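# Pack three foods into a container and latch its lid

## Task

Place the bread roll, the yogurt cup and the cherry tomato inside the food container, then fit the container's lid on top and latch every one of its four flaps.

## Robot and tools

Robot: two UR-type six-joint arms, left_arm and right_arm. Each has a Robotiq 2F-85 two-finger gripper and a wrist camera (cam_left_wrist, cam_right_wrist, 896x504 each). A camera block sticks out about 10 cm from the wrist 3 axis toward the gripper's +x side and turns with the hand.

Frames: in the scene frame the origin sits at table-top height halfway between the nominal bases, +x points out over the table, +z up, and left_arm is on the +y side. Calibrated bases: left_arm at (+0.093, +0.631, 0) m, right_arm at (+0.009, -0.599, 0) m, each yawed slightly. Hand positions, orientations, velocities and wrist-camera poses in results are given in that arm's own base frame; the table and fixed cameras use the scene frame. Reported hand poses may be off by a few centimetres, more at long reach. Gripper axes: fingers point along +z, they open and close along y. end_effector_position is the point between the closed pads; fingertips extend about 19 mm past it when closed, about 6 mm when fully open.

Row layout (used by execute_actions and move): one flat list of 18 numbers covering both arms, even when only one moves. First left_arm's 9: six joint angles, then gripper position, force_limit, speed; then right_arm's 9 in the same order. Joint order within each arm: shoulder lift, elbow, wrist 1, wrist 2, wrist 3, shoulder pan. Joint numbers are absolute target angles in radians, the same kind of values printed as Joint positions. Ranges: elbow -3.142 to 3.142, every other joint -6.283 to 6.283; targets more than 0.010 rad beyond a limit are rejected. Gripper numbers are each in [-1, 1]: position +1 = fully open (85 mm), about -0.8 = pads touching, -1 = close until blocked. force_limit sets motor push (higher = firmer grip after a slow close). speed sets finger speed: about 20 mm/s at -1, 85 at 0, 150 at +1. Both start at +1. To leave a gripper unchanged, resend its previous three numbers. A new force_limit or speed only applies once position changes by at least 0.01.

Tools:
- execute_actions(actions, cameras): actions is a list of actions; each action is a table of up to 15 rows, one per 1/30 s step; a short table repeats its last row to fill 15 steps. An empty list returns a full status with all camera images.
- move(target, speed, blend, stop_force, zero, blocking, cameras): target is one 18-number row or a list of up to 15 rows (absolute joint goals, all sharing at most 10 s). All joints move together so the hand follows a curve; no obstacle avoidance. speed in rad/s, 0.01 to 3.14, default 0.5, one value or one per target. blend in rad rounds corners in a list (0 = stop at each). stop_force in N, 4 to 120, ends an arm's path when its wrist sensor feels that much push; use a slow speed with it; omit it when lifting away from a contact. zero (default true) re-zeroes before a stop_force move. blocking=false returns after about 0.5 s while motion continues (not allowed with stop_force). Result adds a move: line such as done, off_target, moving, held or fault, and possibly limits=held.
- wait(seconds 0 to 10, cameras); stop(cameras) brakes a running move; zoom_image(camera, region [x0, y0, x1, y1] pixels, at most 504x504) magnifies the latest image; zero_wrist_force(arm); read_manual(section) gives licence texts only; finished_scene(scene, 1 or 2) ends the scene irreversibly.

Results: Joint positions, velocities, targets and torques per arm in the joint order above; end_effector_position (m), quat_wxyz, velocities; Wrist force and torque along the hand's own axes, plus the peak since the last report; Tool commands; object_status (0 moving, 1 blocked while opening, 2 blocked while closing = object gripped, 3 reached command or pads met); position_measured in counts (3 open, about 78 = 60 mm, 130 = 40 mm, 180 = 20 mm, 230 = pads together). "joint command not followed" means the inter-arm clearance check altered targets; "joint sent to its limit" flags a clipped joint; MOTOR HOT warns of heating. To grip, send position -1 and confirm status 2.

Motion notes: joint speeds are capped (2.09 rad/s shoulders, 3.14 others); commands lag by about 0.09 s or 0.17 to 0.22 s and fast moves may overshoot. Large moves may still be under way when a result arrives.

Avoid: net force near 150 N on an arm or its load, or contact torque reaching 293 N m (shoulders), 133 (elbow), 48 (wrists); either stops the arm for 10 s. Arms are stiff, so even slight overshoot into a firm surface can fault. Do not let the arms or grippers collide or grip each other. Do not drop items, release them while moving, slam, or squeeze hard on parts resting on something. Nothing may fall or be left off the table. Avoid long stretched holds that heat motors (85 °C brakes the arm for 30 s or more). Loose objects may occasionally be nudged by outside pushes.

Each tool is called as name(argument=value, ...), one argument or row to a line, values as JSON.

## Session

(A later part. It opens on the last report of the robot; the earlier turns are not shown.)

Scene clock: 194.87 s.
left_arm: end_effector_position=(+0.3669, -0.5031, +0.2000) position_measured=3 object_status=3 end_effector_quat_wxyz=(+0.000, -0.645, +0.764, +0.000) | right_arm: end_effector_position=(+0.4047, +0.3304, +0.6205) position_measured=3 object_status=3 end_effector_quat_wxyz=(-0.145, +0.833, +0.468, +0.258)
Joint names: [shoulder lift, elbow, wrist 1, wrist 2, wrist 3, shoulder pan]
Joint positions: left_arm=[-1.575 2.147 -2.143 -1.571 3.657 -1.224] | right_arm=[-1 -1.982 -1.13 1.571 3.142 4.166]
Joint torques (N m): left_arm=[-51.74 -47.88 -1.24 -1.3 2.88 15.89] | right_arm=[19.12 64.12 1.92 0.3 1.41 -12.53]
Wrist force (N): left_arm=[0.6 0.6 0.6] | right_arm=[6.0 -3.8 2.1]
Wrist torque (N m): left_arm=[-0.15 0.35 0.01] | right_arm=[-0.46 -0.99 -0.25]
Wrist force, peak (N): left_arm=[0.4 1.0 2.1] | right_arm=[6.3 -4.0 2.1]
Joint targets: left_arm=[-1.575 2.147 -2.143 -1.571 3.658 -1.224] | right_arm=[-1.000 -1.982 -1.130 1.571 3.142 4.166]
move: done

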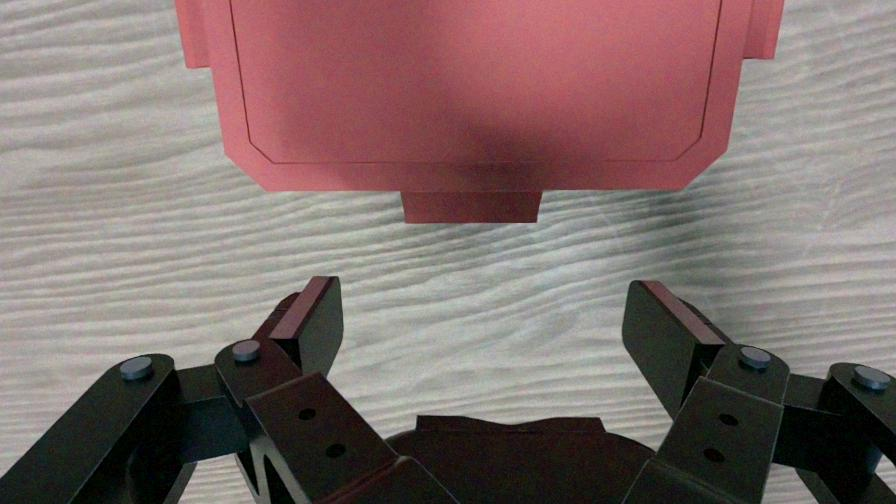

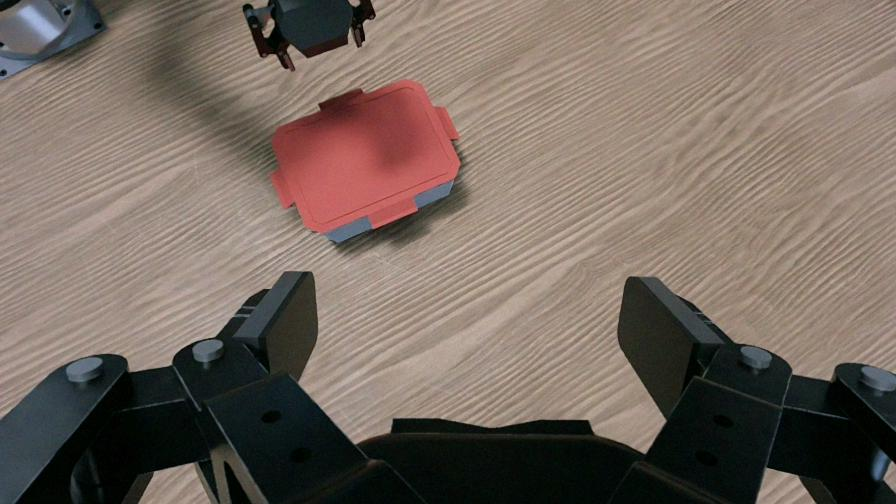

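move(
  target=[
    [-1.5799,2.1521,-2.143,-1.571,2.0902,-1.2204,-0.8,-0.8,0,-1.6986,-2.0048,-1.009,1.571,4.3846,4.2636,-0.8,-0.8,0],
  ],
  speed=0.7,
  cameras=["all"],
)

Scene clock: 198.63 s.
left_arm: end_effector_position=(+0.3677, -0.4989, +0.2000) position_measured=229 object_status=3 end_effector_quat_wxyz=(+0.000, +0.996, -0.084, +0.000) | right_arm: end_effector_position=(+0.4526, +0.5386, +0.2001) position_measured=229 object_status=3 end_effector_quat_wxyz=(+0.000, +0.998, -0.060, +0.000)
Joint names: [shoulder lift, elbow, wrist 1, wrist 2, wrist 3, shoulder pan]
Joint positions: left_arm=[-1.58 2.152 -2.143 -1.571 2.09 -1.22] | right_arm=[-1.698 -2.005 -1.009 1.571 4.384 4.264]
Joint torques (N m): left_arm=[-49.16 -33.76 -7.1 -0.78 -2.88 16.93] | right_arm=[45.92 35.15 8 -0.48 1.94 18.87]
Wrist force (N): left_arm=[0.6 0.7 0.3] | right_arm=[5.9 -3.8 2.1]
Wrist torque (N m): left_arm=[-0.13 0.37 0.15] | right_arm=[-0.56 -0.78 -0.43]
Wrist force, peak (N): left_arm=[1.1 0.6 0.3] | right_arm=[5.9 -3.8 3.8]
Joint targets: left_arm=[-1.580 2.152 -2.143 -1.571 2.090 -1.220] | right_arm=[-1.699 -2.005 -1.009 1.571 4.385 4.264]
move: done

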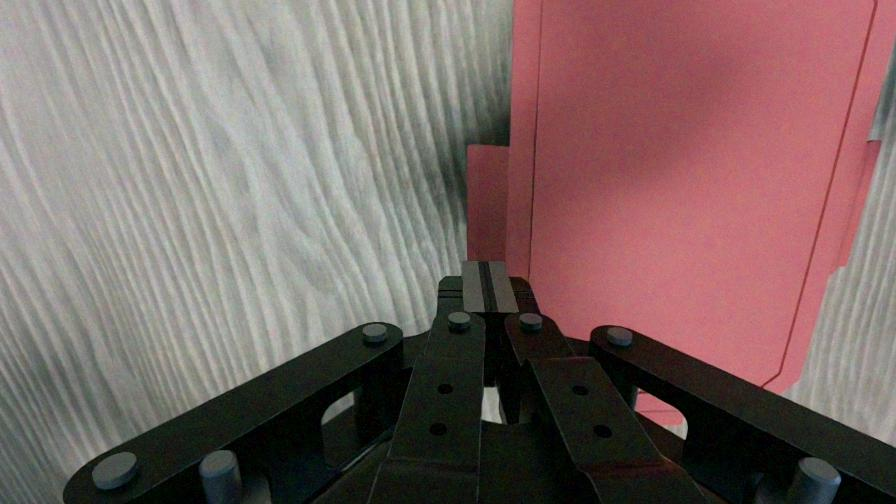

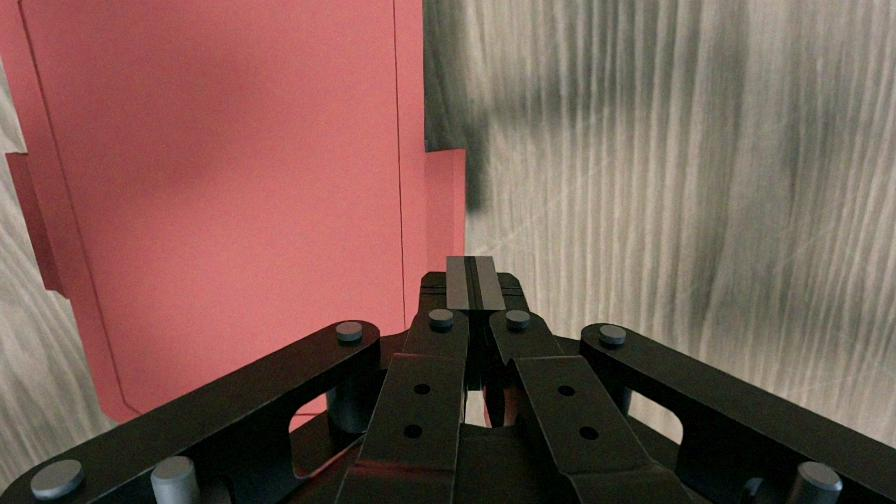

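move(
  target=[
    [-1.482,2.2258,-2.3146,-1.571,2.0902,-1.2204,-0.8,-0.8,0,-1.7858,-2.0721,-0.8545,1.571,4.3846,4.2636,-0.8,-0.8,0],
  ],
  speed=0.2,
)

move(
  target=[
    [-1.4354,2.25,-2.3854,-1.571,2.0902,-1.2204,-0.8,-0.8,0,-1.8266,-2.0939,-0.7919,1.571,4.3846,4.2636,-0.8,-0.8,0],
  ],
  speed=0.03,
  stop_force=15,
  cameras=["all"],
)

Scene clock: 200.27 s.
left_arm: end_effector_position=(+0.3677, -0.4989, +0.1202) position_measured=229 object_status=3 end_effector_quat_wxyz=(+0.000, +0.996, -0.084, +0.000) | right_arm: end_effector_position=(+0.4526, +0.5386, +0.1202) position_measured=229 object_status=3 end_effector_quat_wxyz=(+0.000, +0.998, -0.060, +0.000)
Joint names: [shoulder lift, elbow, wrist 1, wrist 2, wrist 3, shoulder pan]
Joint positions: left_arm=[-1.482 2.226 -2.314 -1.571 2.09 -1.22] | right_arm=[-1.786 -2.072 -0.855 1.571 4.385 4.264]
Joint torques (N m): left_arm=[-29.95 -29.04 -6.87 -0.76 -3.34 14.62] | right_arm=[46.87 31.44 8 -0.46 2.36 18.51]
Wrist force (N): left_arm=[0.4 0.6 0.1] | right_arm=[5.8 -2.9 2.7]
Wrist torque (N m): left_arm=[-0.13 0.37 0.13] | right_arm=[-0.39 -0.76 -0.44]
Wrist force, peak (N): left_arm=[0.3 0.5 1.5] | right_arm=[6.2 -3.8 2.3]
Joint targets: left_arm=[-1.482 2.226 -2.315 -1.571 2.090 -1.220] | right_arm=[-1.786 -2.072 -0.855 1.571 4.385 4.264]
move: done

Scene clock: 203.47 s.
left_arm: end_effector_position=(+0.3677, -0.4988, +0.0881) position_measured=229 object_status=3 end_effector_quat_wxyz=(+0.000, +0.996, -0.084, +0.000) | right_arm: end_effector_position=(+0.4526, +0.5386, +0.0880) position_measured=229 object_status=3 end_effector_quat_wxyz=(+0.000, +0.998, -0.060, +0.000)
Joint names: [shoulder lift, elbow, wrist 1, wrist 2, wrist 3, shoulder pan]
Joint positions: left_arm=[-1.435 2.25 -2.385 -1.571 2.09 -1.22] | right_arm=[-1.827 -2.094 -0.792 1.571 4.385 4.264]
Joint torques (N m): left_arm=[-26.72 -30.21 -7.82 -0.73 -3.18 2.47] | right_arm=[44.52 32.34 10.32 -0.18 2.2 13.57]
Wrist force (N): left_arm=[0.4 -7.5 -3.4] | right_arm=[5.8 9.0 -7.5]
Wrist torque (N m): left_arm=[-0.19 0.36 0.12] | right_arm=[-0.50 -0.80 -0.50]
Wrist force, peak (N): left_arm=[0.6 -7.9 -3.9] | right_arm=[5.5 9.9 -7.8]
Joint targets: left_arm=[-1.435 2.250 -2.385 -1.571 2.090 -1.220] | right_arm=[-1.827 -2.094 -0.792 1.571 4.385 4.264]
move: done

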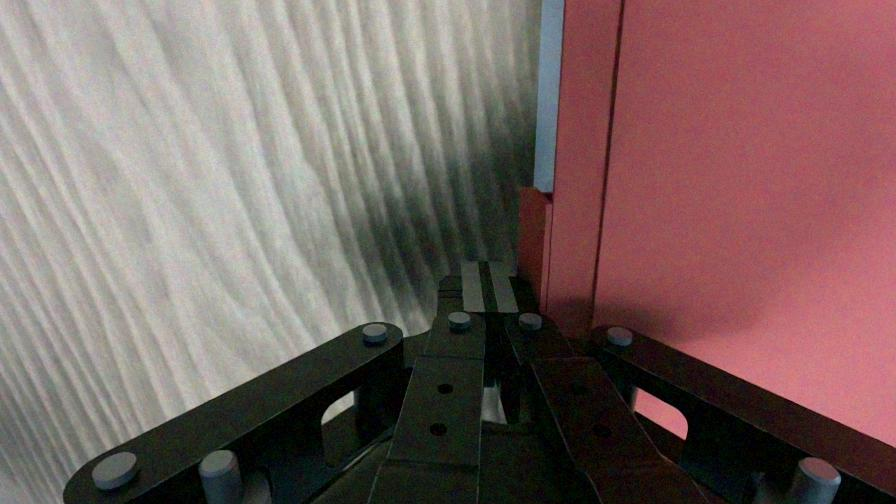

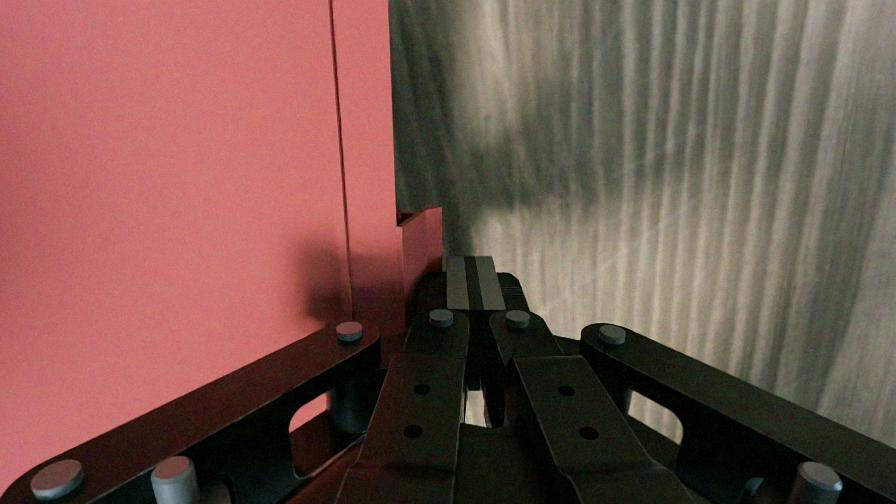

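move(
  target=[
    [-1.429,2.2423,-2.3841,-1.571,2.0851,-1.2255,-0.8,-0.8,0,-1.8334,-2.0842,-0.7948,1.571,4.3874,4.2664,-0.8,-0.8,0],
  ],
  speed=0.01,
  stop_force=30,
  cameras=["all"],
)

Scene clock: 205.20 s.
left_arm: end_effector_position=(+0.3675, -0.4997, +0.0880) position_measured=229 object_status=3 end_effector_quat_wxyz=(+0.000, +0.996, -0.084, +0.000) | right_arm: end_effector_position=(+0.4527, +0.5397, +0.0879) position_measured=229 object_status=3 end_effector_quat_wxyz=(+0.000, +0.998, -0.061, +0.000)
Joint names: [shoulder lift, elbow, wrist 1, wrist 2, wrist 3, shoulder pan]
Joint positions: left_arm=[-1.434 2.249 -2.385 -1.571 2.089 -1.221] | right_arm=[-1.828 -2.092 -0.793 1.571 4.385 4.264]
Joint torques (N m): left_arm=[-49.18 -41.72 -13.43 -8.22 2.98 0.51] | right_arm=[66.38 52.13 18.66 4.16 -1.57 4.44]
Wrist force (N): left_arm=[0.0 -36.5 -13.2] | right_arm=[5.2 41.6 -10.6]
Wrist torque (N m): left_arm=[-0.30 0.46 0.03] | right_arm=[-0.73 -0.79 -0.58]
Wrist force, peak (N): left_arm=[0.3 -44.1 -16.9] | right_arm=[5.3 46.2 -13.1]
Joint targets: left_arm=[-1.434 2.249 -2.385 -1.571 2.089 -1.221] | right_arm=[-1.828 -2.092 -0.793 1.571 4.385 4.264]
move: contact (left_arm, right_arm)

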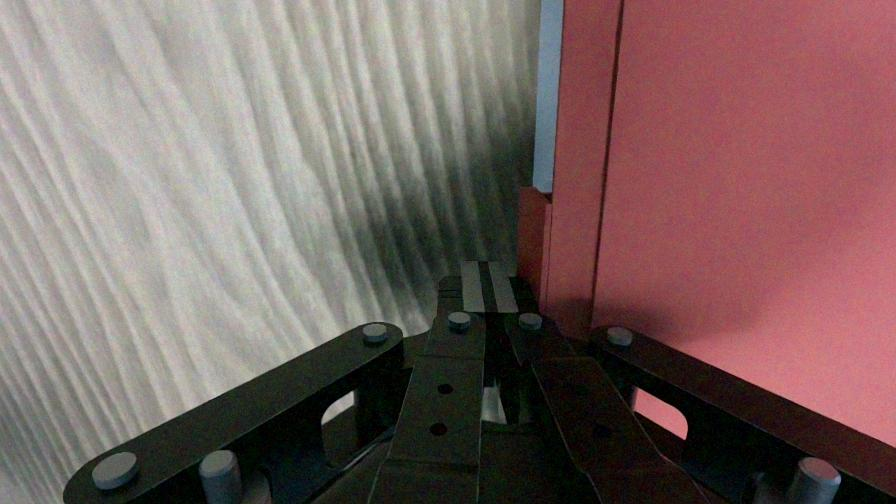

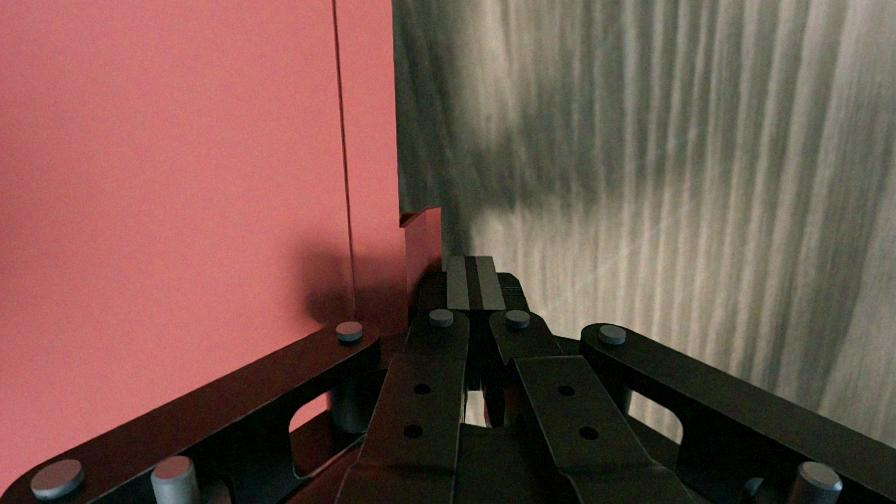

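move(
  target=[
    [-1.4418,2.2577,-2.3867,-1.571,2.0953,-1.2153,-0.8,-0.8,0,-1.8198,-2.1036,-0.789,1.571,4.3818,4.2608,-0.8,-0.8,0],
    [-1.5799,2.1521,-2.143,-1.571,2.0902,-1.2204,-0.8,-0.8,0,-1.6986,-2.0048,-1.009,1.571,4.3846,4.2636,-0.8,-0.8,0],
  ],
  speed=[0.05,0.3],
  cameras=["all"],
)

Scene clock: 207.43 s.
left_arm: end_effector_position=(+0.3677, -0.4989, +0.1999) position_measured=229 object_status=3 end_effector_quat_wxyz=(+0.000, +0.996, -0.084, +0.000) | right_arm: end_effector_position=(+0.4526, +0.5386, +0.1999) position_measured=229 object_status=3 end_effector_quat_wxyz=(+0.000, +0.998, -0.060, +0.000)
Joint names: [shoulder lift, elbow, wrist 1, wrist 2, wrist 3, shoulder pan]
Joint positions: left_arm=[-1.58 2.152 -2.143 -1.571 2.09 -1.22] | right_arm=[-1.699 -2.005 -1.009 1.571 4.385 4.264]
Joint torques (N m): left_arm=[-51.11 -49.13 -0.61 2.73 -3.39 -16.45] | right_arm=[69.03 54.56 1.29 -1.15 2.31 18.6]
Wrist force (N): left_arm=[0.4 0.5 0.6] | right_arm=[5.0 -2.8 0.9]
Wrist torque (N m): left_arm=[-0.16 0.40 0.15] | right_arm=[-0.39 -0.63 -0.44]
Wrist force, peak (N): left_arm=[0.5 -36.7 -13.3] | right_arm=[4.9 41.5 -11.5]
Joint targets: left_arm=[-1.580 2.152 -2.143 -1.571 2.090 -1.220] | right_arm=[-1.699 -2.005 -1.009 1.571 4.385 4.264]
move: done

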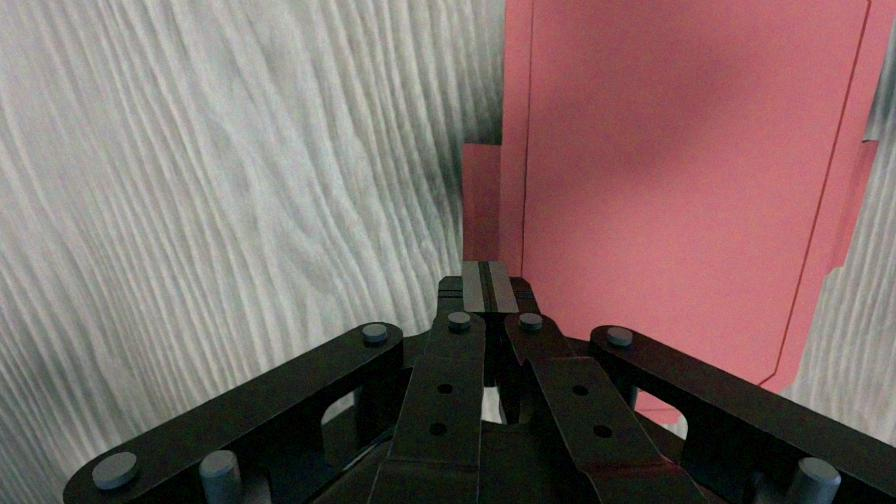

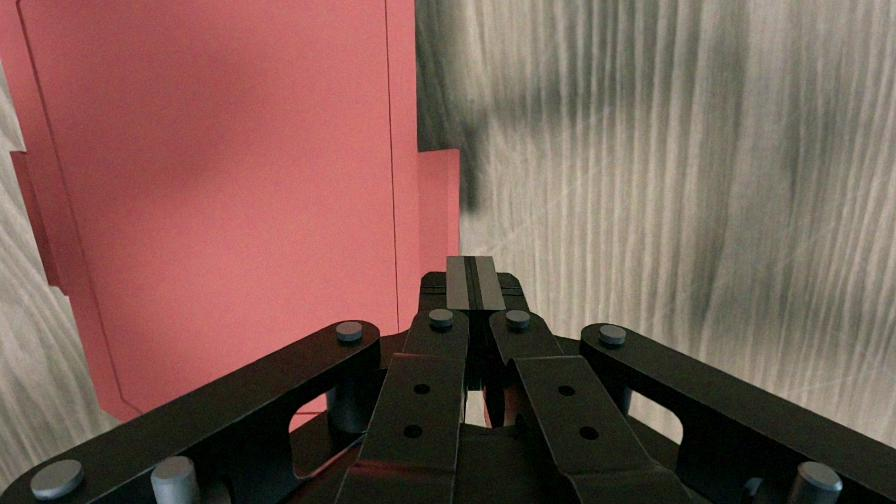

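move(
  target=[
    [-1.4853,2.2295,-2.315,-1.571,2.0928,-1.2178,-0.8,-0.8,0,-1.7894,-2.0672,-0.8558,1.571,4.3861,4.2651,-0.8,-0.8,0],
  ],
  speed=0.2,
)

move(
  target=[
    [-1.4292,2.2578,-2.3994,-1.571,2.0928,-1.2178,-0.8,-0.8,0,-1.8382,-2.0927,-0.7815,1.571,4.3861,4.2651,-0.8,-0.8,0],
  ],
  speed=0.03,
  stop_force=20,
  cameras=["all"],
)

zoom_image(
  camera="cam_right_wrist",
  region=[340, 140, 540, 300],
)

zoom_image(
  camera="cam_left_wrist",
  region=[440, 140, 640, 300],
)

Scene clock: 209.73 s.
left_arm: end_effector_position=(+0.3682, -0.4959, +0.1202) position_measured=229 object_status=3 end_effector_quat_wxyz=(+0.000, +0.996, -0.084, +0.000) | right_arm: end_effector_position=(+0.4529, +0.5417, +0.1203) position_measured=229 object_status=3 end_effector_quat_wxyz=(+0.000, +0.998, -0.060, +0.000)
Joint names: [shoulder lift, elbow, wrist 1, wrist 2, wrist 3, shoulder pan]
Joint positions: left_arm=[-1.485 2.229 -2.315 -1.571 2.093 -1.218] | right_arm=[-1.789 -2.067 -0.856 1.571 4.386 4.265]
Joint torques (N m): left_arm=[-28.2 -29.99 -7.25 1.77 2.81 14.92] | right_arm=[46.68 29.68 7.8 -0.9 1.78 18.78]
Wrist force (N): left_arm=[0.6 0.7 0.0] | right_arm=[4.8 -2.4 1.2]
Wrist torque (N m): left_arm=[-0.11 0.34 0.00] | right_arm=[-0.32 -0.59 -0.44]
Wrist force, peak (N): left_arm=[0.6 0.7 -1.7] | right_arm=[5.2 -3.0 1.3]
Joint targets: left_arm=[-1.485 2.230 -2.315 -1.571 2.093 -1.218] | right_arm=[-1.789 -2.067 -0.856 1.571 4.386 4.265]
move: done

Scene clock: 213.27 s.
left_arm: end_effector_position=(+0.3684, -0.4960, +0.0897) position_measured=229 object_status=3 end_effector_quat_wxyz=(+0.000, +0.996, -0.084, +0.000) | right_arm: end_effector_position=(+0.4530, +0.5418, +0.0918) position_measured=229 object_status=3 end_effector_quat_wxyz=(+0.000, +0.998, -0.060, +0.000)
Joint names: [shoulder lift, elbow, wrist 1, wrist 2, wrist 3, shoulder pan]
Joint positions: left_arm=[-1.441 2.252 -2.382 -1.571 2.093 -1.218] | right_arm=[-1.825 -2.086 -0.801 1.571 4.386 4.265]
Joint torques (N m): left_arm=[-53.17 -61.06 -8.94 -3.32 3.1 -10.53] | right_arm=[71.95 69.52 10.9 3.85 1.78 18.53]
Wrist force (N): left_arm=[0.4 -33.1 -2.2] | right_arm=[7.3 29.7 -1.7]
Wrist torque (N m): left_arm=[0.22 0.38 -0.04] | right_arm=[-0.63 -0.54 -0.52]
Wrist force, peak (N): left_arm=[0.3 -39.5 -21.5] | right_arm=[6.6 33.7 -19.6]
Joint targets: left_arm=[-1.441 2.252 -2.382 -1.571 2.093 -1.218] | right_arm=[-1.825 -2.086 -0.801 1.571 4.386 4.265]
move: contact (left_arm, right_arm); left_arm: the wrist 1 is farthest, 0.017 rad from its target; right_arm: the wrist 1 is farthest, 0.020 rad from its target

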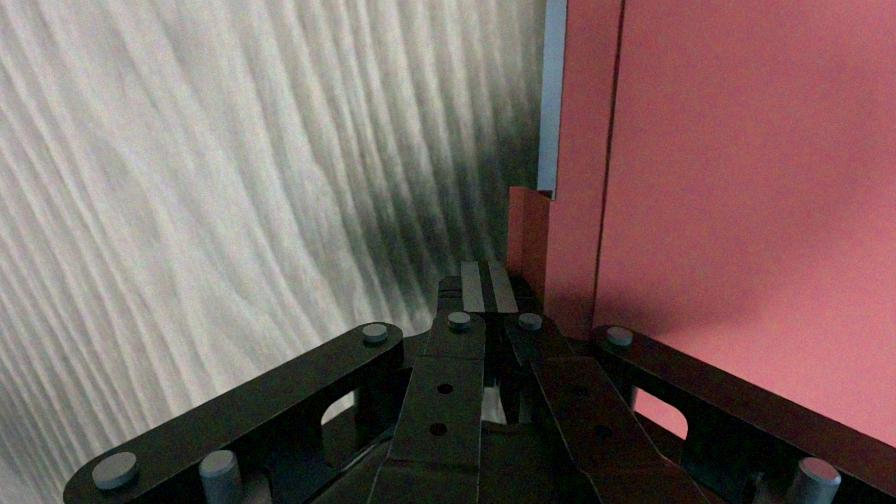

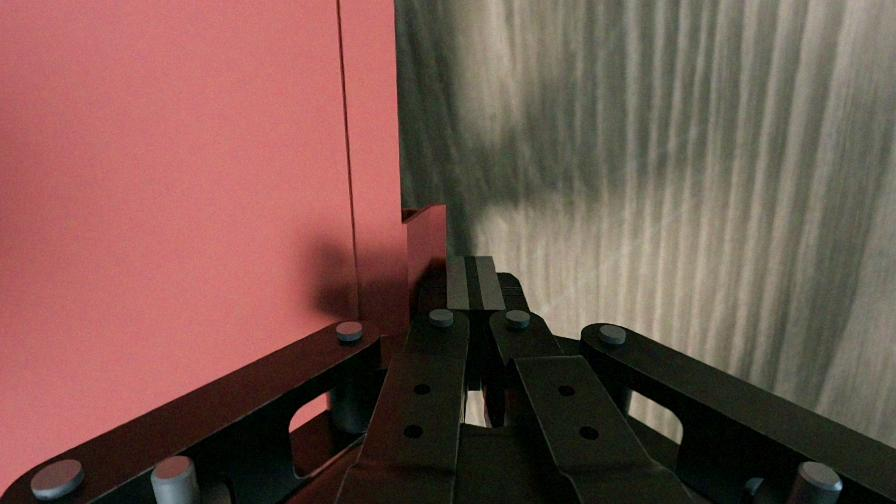

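Scaled by 2.520 from the camera's 896x504 image, which has a finer 1280x720 frame.

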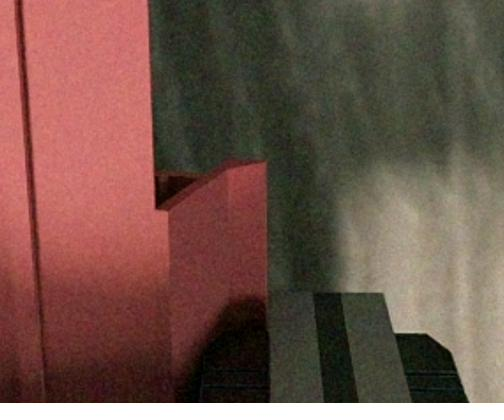

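Scaled by 2.520 from the camera's 896x504 image, which has a finer 1280x720 frame.

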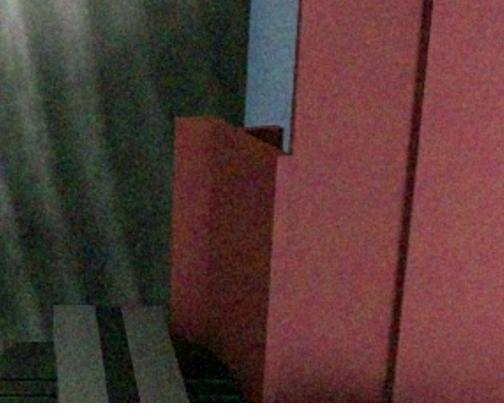

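move(
  target=[
    [-1.4853,2.2295,-2.315,-1.571,2.0928,-1.2178,-0.8,-0.8,0,-1.7894,-2.0672,-0.8558,1.571,4.3861,4.2651,-0.8,-0.8,0],
    [-1.9,2.3,-1.97,-1.571,2.0928,-1.0,-0.8,-0.8,0,-1.5,-2.2,0,1.571,3.8,4.22,1,-0.8,0],
    [-1.9,2.3,-1.97,-1.571,2.0928,-0.9,-0.8,-0.8,0,-1.7767,-2.636,0.9221,1.571,3.1416,4.1856,1,0,1],
  ],
  speed=[0.1,0.7,0.7],
  blend=[0.02,0.1,0],
  cameras=["all"],
)

zoom_image(
  camera="cam_right_wrist",
  region=[240, 100, 700, 420],
)

Scene clock: 219.90 s.
left_arm: end_effector_position=(+0.4148, -0.2427, +0.2539) position_measured=229 object_status=3 end_effector_quat_wxyz=(+0.000, +0.997, +0.074, +0.000) | right_arm: end_effector_position=(+0.4530, +0.4327, +0.2499) position_measured=3 object_status=3 end_effector_quat_wxyz=(-0.286, +0.710, +0.408, +0.497)
Joint names: [shoulder lift, elbow, wrist 1, wrist 2, wrist 3, shoulder pan]
Joint positions: left_arm=[-1.9 2.3 -1.97 -1.571 2.093 -0.9] | right_arm=[-1.777 -2.636 0.922 1.571 3.142 4.186]
Joint torques (N m): left_arm=[-23.86 -39.18 -0.89 2.13 2.98 14.62] | right_arm=[26.13 8.41 7.71 -0.41 -2.31 -13.99]
Wrist force (N): left_arm=[0.2 0.5 0.3] | right_arm=[5.1 -3.2 1.3]
Wrist torque (N m): left_arm=[-0.13 0.41 0.02] | right_arm=[-0.39 -0.91 0.03]
Wrist force, peak (N): left_arm=[0.7 -33.6 -2.2] | right_arm=[7.2 30.1 -2.2]
Joint targets: left_arm=[-1.900 2.300 -1.970 -1.571 2.093 -0.900] | right_arm=[-1.777 -2.636 0.922 1.571 3.142 4.186]
move: done; blend cut to 0 rad at target 2

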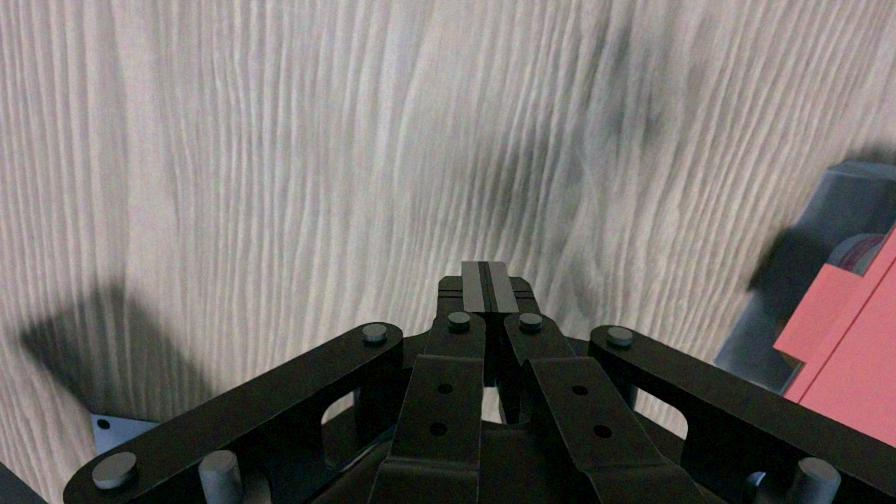

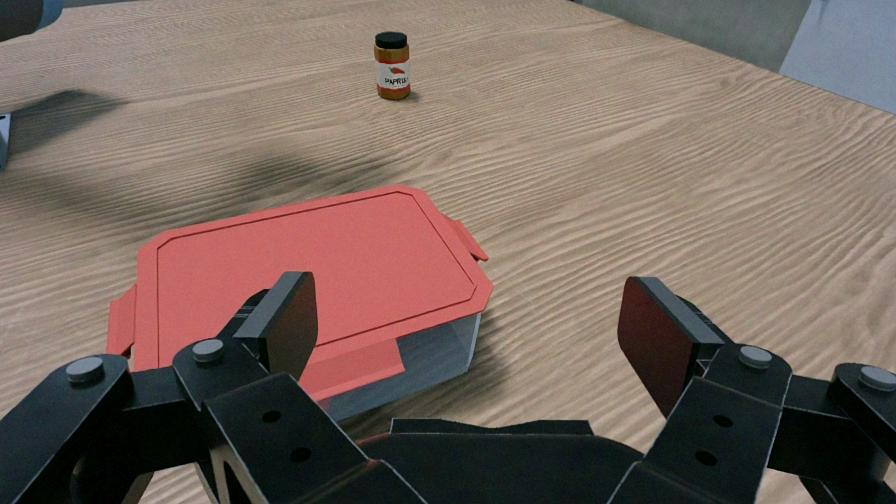

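Scaled by 1.096 from the camera's 896x504 image, which has a finer 1280x720 frame.

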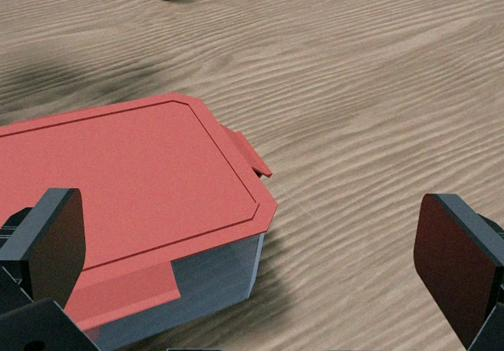

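move(
  target=[
    [-1.9,2.3,-1.97,-1.571,2.0928,-0.9,-0.8,-0.8,0,-1.7767,-2.636,0.72,1.571,3.1416,4.4,1,0,1],
  ],
  cameras=["cam_right_wrist"],
)

zoom_image(
  camera="cam_right_wrist",
  region=[300, 180, 660, 430],
)

Scene clock: 221.23 s.
left_arm: end_effector_position=(+0.4148, -0.2427, +0.2539) position_measured=229 object_status=3 end_effector_quat_wxyz=(+0.000, +0.997, +0.074, +0.000) | right_arm: end_effector_position=(+0.3497, +0.5161, +0.1878) position_measured=3 object_status=3 end_effector_quat_wxyz=(-0.287, +0.706, +0.514, +0.395)
Joint names: [shoulder lift, elbow, wrist 1, wrist 2, wrist 3, shoulder pan]
Joint positions: left_arm=[-1.9 2.3 -1.97 -1.571 2.093 -0.9] | right_arm=[-1.777 -2.636 0.72 1.571 3.142 4.4]
Joint torques (N m): left_arm=[-22.34 -39.28 -0.68 2.54 3.24 16.82] | right_arm=[33.62 17.98 1.11 -0.17 -2.53 21.83]
Wrist force (N): left_arm=[0.5 0.6 0.6] | right_arm=[4.7 -3.6 1.5]
Wrist torque (N m): left_arm=[-0.12 0.37 0.02] | right_arm=[-0.42 -0.80 0.02]
Wrist force, peak (N): left_arm=[0.5 0.7 0.6] | right_arm=[4.5 -6.3 3.1]
Joint targets: left_arm=[-1.900 2.300 -1.970 -1.571 2.093 -0.900] | right_arm=[-1.777 -2.636 0.720 1.571 3.142 4.400]
move: done
Images, in order (width x height): cam_right_wrist 896x504.

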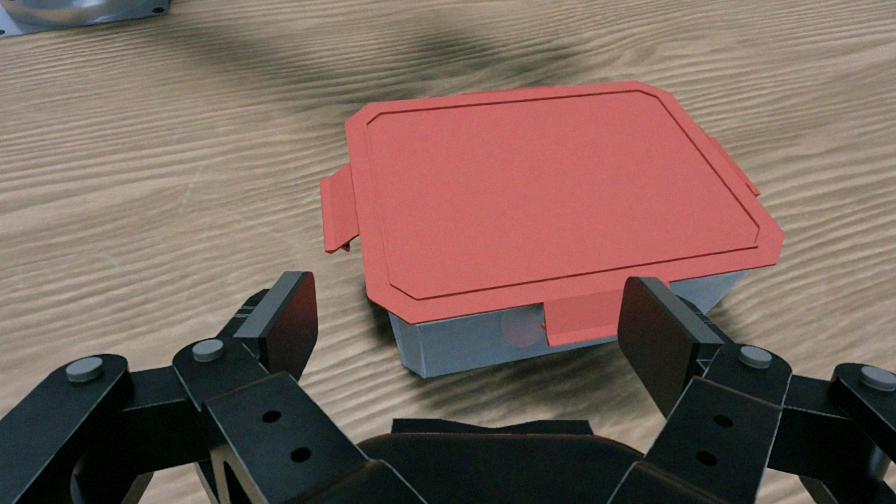

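Scaled by 1.400 from the camera's 896x504 image, which has a finer 1280x720 frame.

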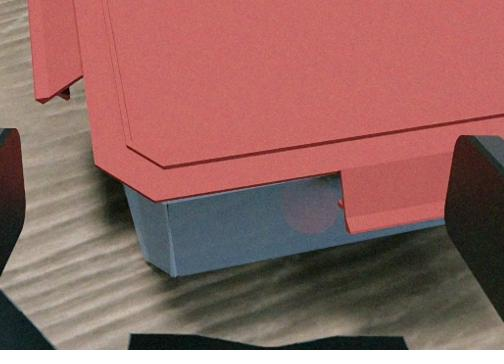

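move(
  target=[
    [-1.9,2.3,-1.97,-1.571,2.0928,-1.0,-0.8,-0.8,0,-1.5,-2.3,0.2,1.571,3.8,4.3,-0.8,-0.8,0],
    [-1.5799,2.1521,-2.143,-1.571,2.0902,-1.2204,-0.8,-0.8,0,-1.6986,-2.0048,-1.009,1.571,4.3846,4.2636,-0.8,-0.8,0],
    [-1.5052,2.228,-2.2936,-1.571,2.0972,-1.2134,-0.8,-0.8,0,-1.7709,-2.0685,-0.873,1.571,4.3834,4.2624,-0.8,-0.8,0],
  ],
  speed=[0.8,0.8,0.3],
  blend=[0.2,0.03,0],
  cameras=["all"],
)

Scene clock: 226.53 s.
left_arm: end_effector_position=(+0.3690, -0.4906, +0.1302) position_measured=229 object_status=3 end_effector_quat_wxyz=(+0.000, +0.996, -0.084, +0.000) | right_arm: end_effector_position=(+0.4524, +0.5362, +0.1301) position_measured=229 object_status=3 end_effector_quat_wxyz=(+0.000, +0.998, -0.060, +0.000)
Joint names: [shoulder lift, elbow, wrist 1, wrist 2, wrist 3, shoulder pan]
Joint positions: left_arm=[-1.505 2.228 -2.293 -1.571 2.097 -1.213] | right_arm=[-1.771 -2.068 -0.873 1.571 4.383 4.262]
Joint torques (N m): left_arm=[-24.8 -30.72 -6.24 2.83 3.1 14.52] | right_arm=[47.62 30.41 8.78 -0.57 -2.88 -15.17]
Wrist force (N): left_arm=[0.6 0.6 0.1] | right_arm=[4.7 -3.3 1.4]
Wrist torque (N m): left_arm=[-0.14 0.33 0.00] | right_arm=[-0.44 -0.60 -0.41]
Wrist force, peak (N): left_arm=[0.6 0.6 1.8] | right_arm=[6.6 -3.2 -0.2]
Joint targets: left_arm=[-1.505 2.228 -2.294 -1.571 2.097 -1.213] | right_arm=[-1.771 -2.068 -0.873 1.571 4.383 4.262]
move: done

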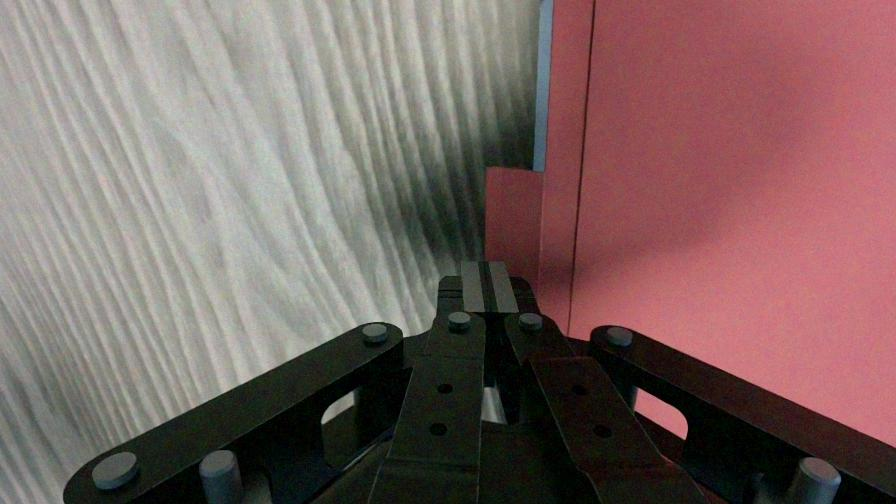

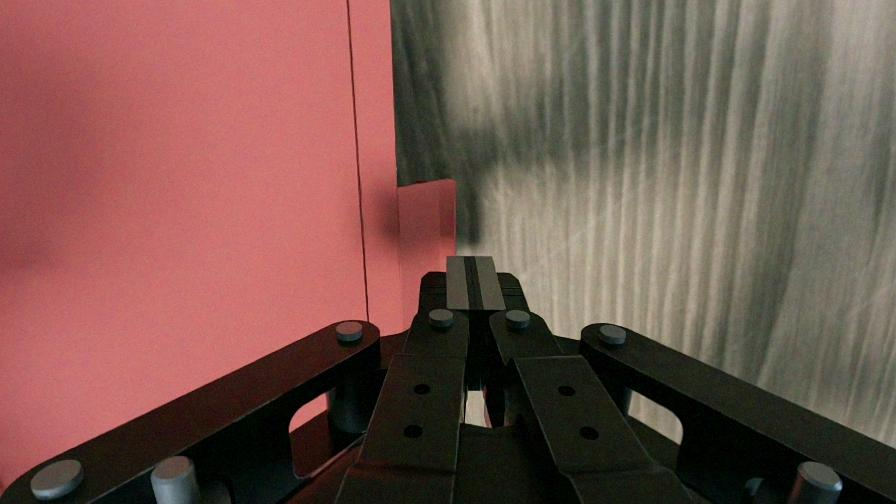

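move(
  target=[-1.4379,2.2633,-2.3962,-1.571,2.0972,-1.2134,-0.8,-0.8,0,-1.8291,-2.1002,-0.7831,1.571,4.3834,4.2624,-0.8,-0.8,0],
  speed=0.04,
  stop_force=25,
  cameras=["all"],
)

Scene clock: 230.73 s.
left_arm: end_effector_position=(+0.3690, -0.4906, +0.0841) position_measured=229 object_status=3 end_effector_quat_wxyz=(+0.000, +0.996, -0.084, +0.000) | right_arm: end_effector_position=(+0.4523, +0.5362, +0.0841) position_measured=229 object_status=3 end_effector_quat_wxyz=(+0.000, +0.998, -0.060, +0.000)
Joint names: [shoulder lift, elbow, wrist 1, wrist 2, wrist 3, shoulder pan]
Joint positions: left_arm=[-1.438 2.263 -2.396 -1.571 2.097 -1.213] | right_arm=[-1.829 -2.1 -0.783 1.571 4.383 4.262]
Joint torques (N m): left_arm=[-26.86 -29.29 -7.83 1.08 3.11 11.5] | right_arm=[45.4 28.85 8.86 -1.29 -2.45 -7.66]
Wrist force (N): left_arm=[0.4 -4.1 -3.3] | right_arm=[4.3 1.9 -1.8]
Wrist torque (N m): left_arm=[-0.07 0.36 0.02] | right_arm=[-0.39 -0.49 -0.44]
Wrist force, peak (N): left_arm=[0.0 -4.5 -3.6] | right_arm=[4.4 0.6 -6.8]
Joint targets: left_arm=[-1.438 2.263 -2.396 -1.571 2.097 -1.213] | right_arm=[-1.829 -2.100 -0.783 1.571 4.383 4.262]
move: done

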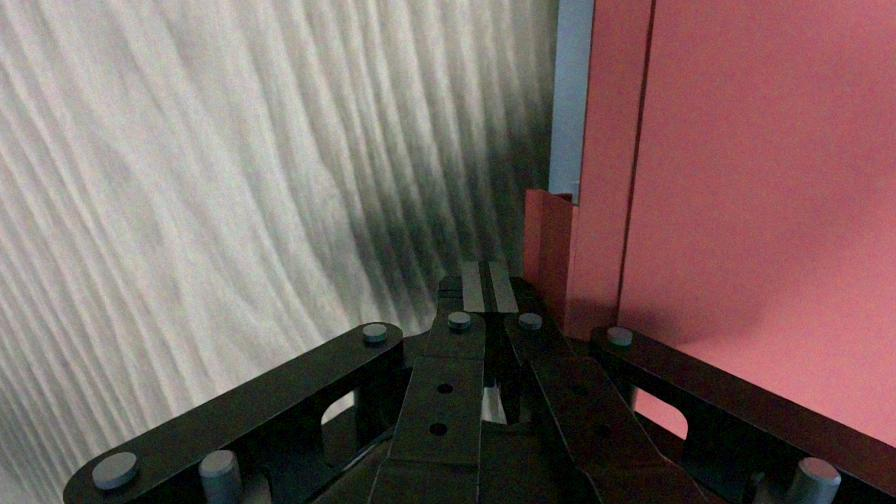

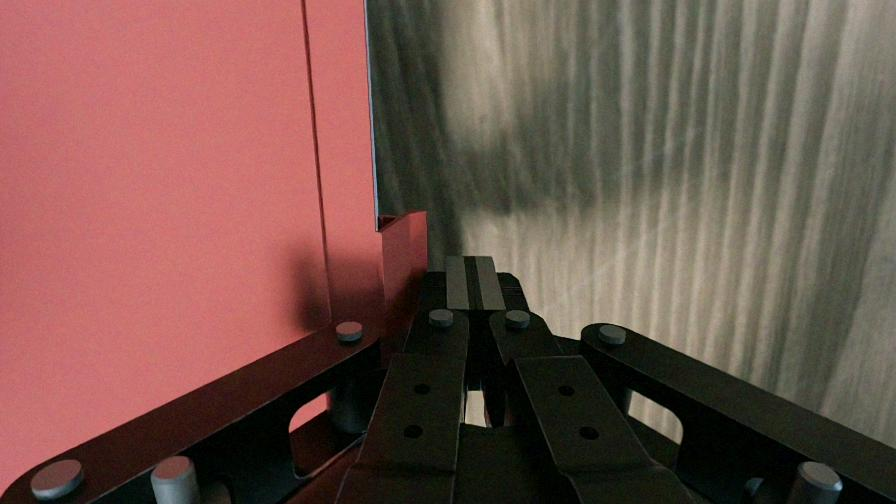

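move(
  target=[-1.4283,2.2517,-2.3942,-1.571,2.0895,-1.2211,-0.8,-0.8,0,-1.8393,-2.0856,-0.7875,1.571,4.3876,4.2666,-0.8,-0.8,0],
  speed=0.01,
  stop_force=40,
  cameras=["all"],
)

Scene clock: 232.53 s.
left_arm: end_effector_position=(+0.3687, -0.4928, +0.0839) position_measured=229 object_status=3 end_effector_quat_wxyz=(+0.000, +0.996, -0.084, +0.000) | right_arm: end_effector_position=(+0.4527, +0.5385, +0.0840) position_measured=229 object_status=3 end_effector_quat_wxyz=(+0.000, +0.998, -0.061, +0.000)
Joint names: [shoulder lift, elbow, wrist 1, wrist 2, wrist 3, shoulder pan]
Joint positions: left_arm=[-1.435 2.26 -2.395 -1.571 2.095 -1.215] | right_arm=[-1.832 -2.096 -0.785 1.571 4.385 4.264]
Joint torques (N m): left_arm=[-53.18 -50.91 -17.49 -5.62 2.82 -3.55] | right_arm=[74.82 56.53 20.18 4.09 -1.41 4.12]
Wrist force (N): left_arm=[-2.2 -44.2 -5.1] | right_arm=[6.9 42.6 -3.5]
Wrist torque (N m): left_arm=[0.38 0.37 0.16] | right_arm=[-0.99 -0.46 -0.47]
Wrist force, peak (N): left_arm=[-1.8 -48.9 -5.1] | right_arm=[7.5 46.1 -3.8]
Joint targets: left_arm=[-1.435 2.260 -2.395 -1.571 2.095 -1.215] | right_arm=[-1.832 -2.096 -0.785 1.571 4.385 4.264]
move: contact (left_arm, right_arm); right_arm: the elbow is farthest, 0.011 rad from its target

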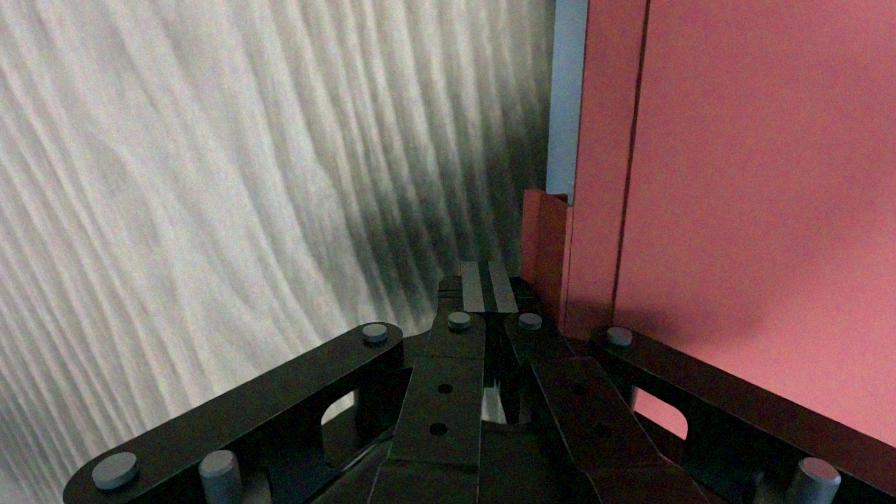

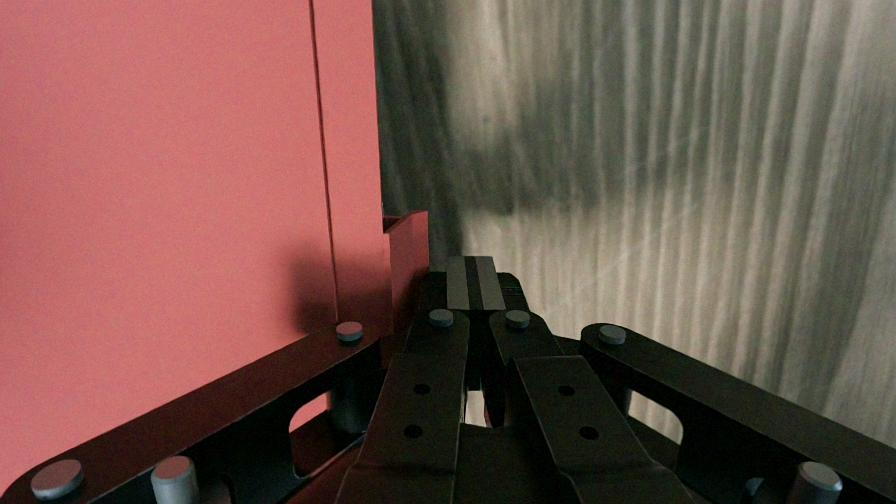

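zoom_image(
  camera="cam_left_wrist",
  region=[440, 160, 680, 340],
)

zoom_image(
  camera="cam_right_wrist",
  region=[320, 180, 500, 340],
)

Scaled by 2.100 from the camera's 896x504 image, which has a finer 1280x720 frame.

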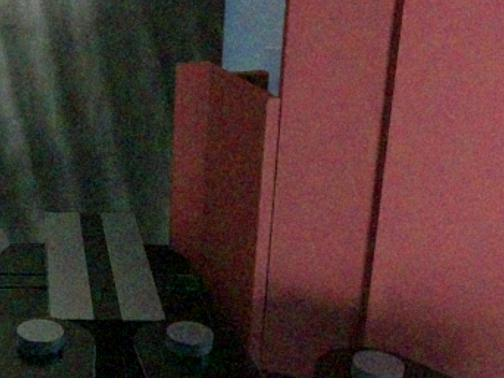

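Scaled by 2.800 from the camera's 896x504 image, which has a finer 1280x720 frame.

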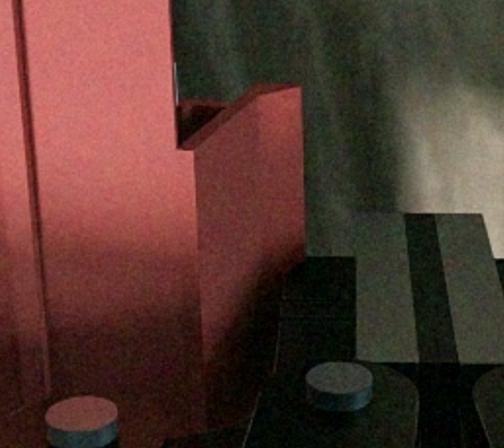

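move(
  target=[-1.4283,2.2517,-2.3942,-1.571,2.0895,-1.2211,-0.8,-0.8,0,-1.8393,-2.0856,-0.7875,1.571,4.3876,4.2666,-0.8,-0.8,0],
  speed=0.01,
  stop_force=70,
  zero=false,
  cameras=["all"],
)

Scene clock: 234.50 s.
left_arm: end_effector_position=(+0.3685, -0.4941, +0.0839) position_measured=229 object_status=3 end_effector_quat_wxyz=(+0.000, +0.996, -0.084, +0.000) | right_arm: end_effector_position=(+0.4529, +0.5400, +0.0839) position_measured=229 object_status=3 end_effector_quat_wxyz=(+0.000, +0.998, -0.061, +0.000)
Joint names: [shoulder lift, elbow, wrist 1, wrist 2, wrist 3, shoulder pan]
Joint positions: left_arm=[-1.434 2.259 -2.395 -1.571 2.094 -1.216] | right_arm=[-1.834 -2.094 -0.786 1.571 4.385 4.264]
Joint torques (N m): left_arm=[-52.72 -69.26 -23.88 -7.79 3.39 -18.39] | right_arm=[76.98 76.81 28.67 8.97 -1.52 18.14]
Wrist force (N): left_arm=[-4.2 -74.2 -7.8] | right_arm=[8.7 72.7 -5.5]
Wrist torque (N m): left_arm=[0.75 0.36 0.16] | right_arm=[-1.36 -0.47 -0.49]
Wrist force, peak (N): left_arm=[-3.1 -80.1 -8.7] | right_arm=[8.7 76.0 -6.6]
Joint targets: left_arm=[-1.434 2.259 -2.395 -1.571 2.094 -1.216] | right_arm=[-1.834 -2.094 -0.786 1.571 4.385 4.264]
move: contact (left_arm, right_arm)

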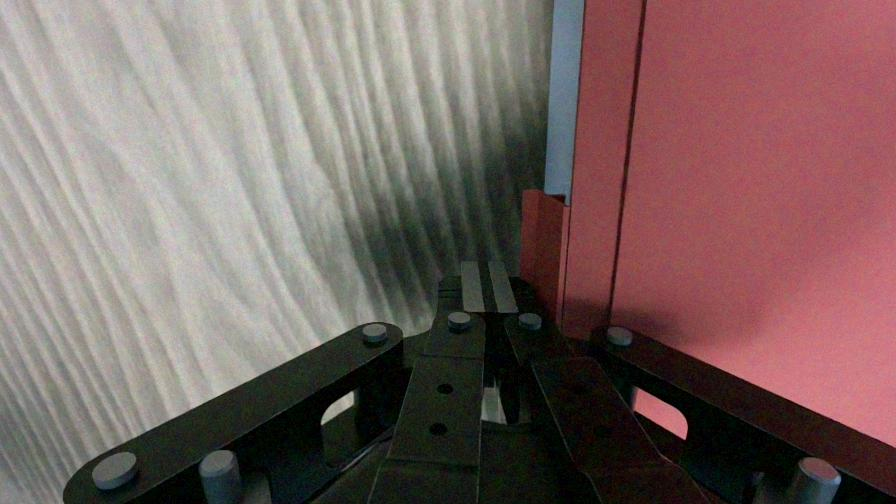

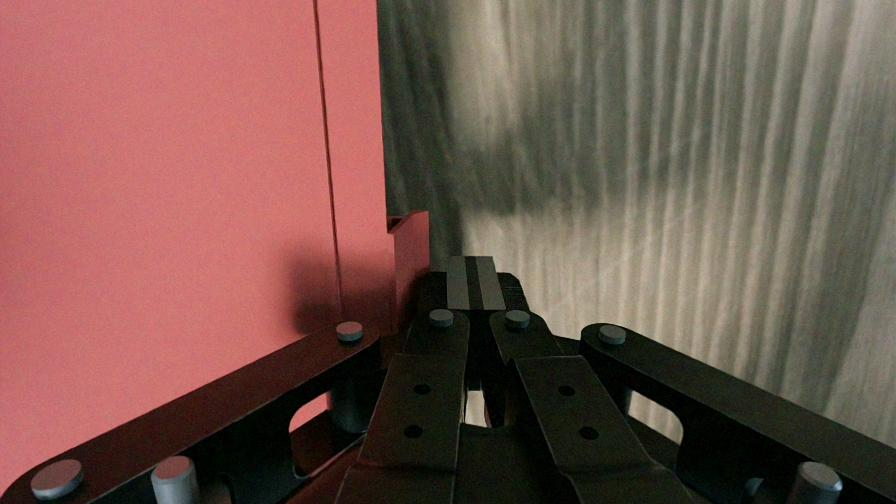

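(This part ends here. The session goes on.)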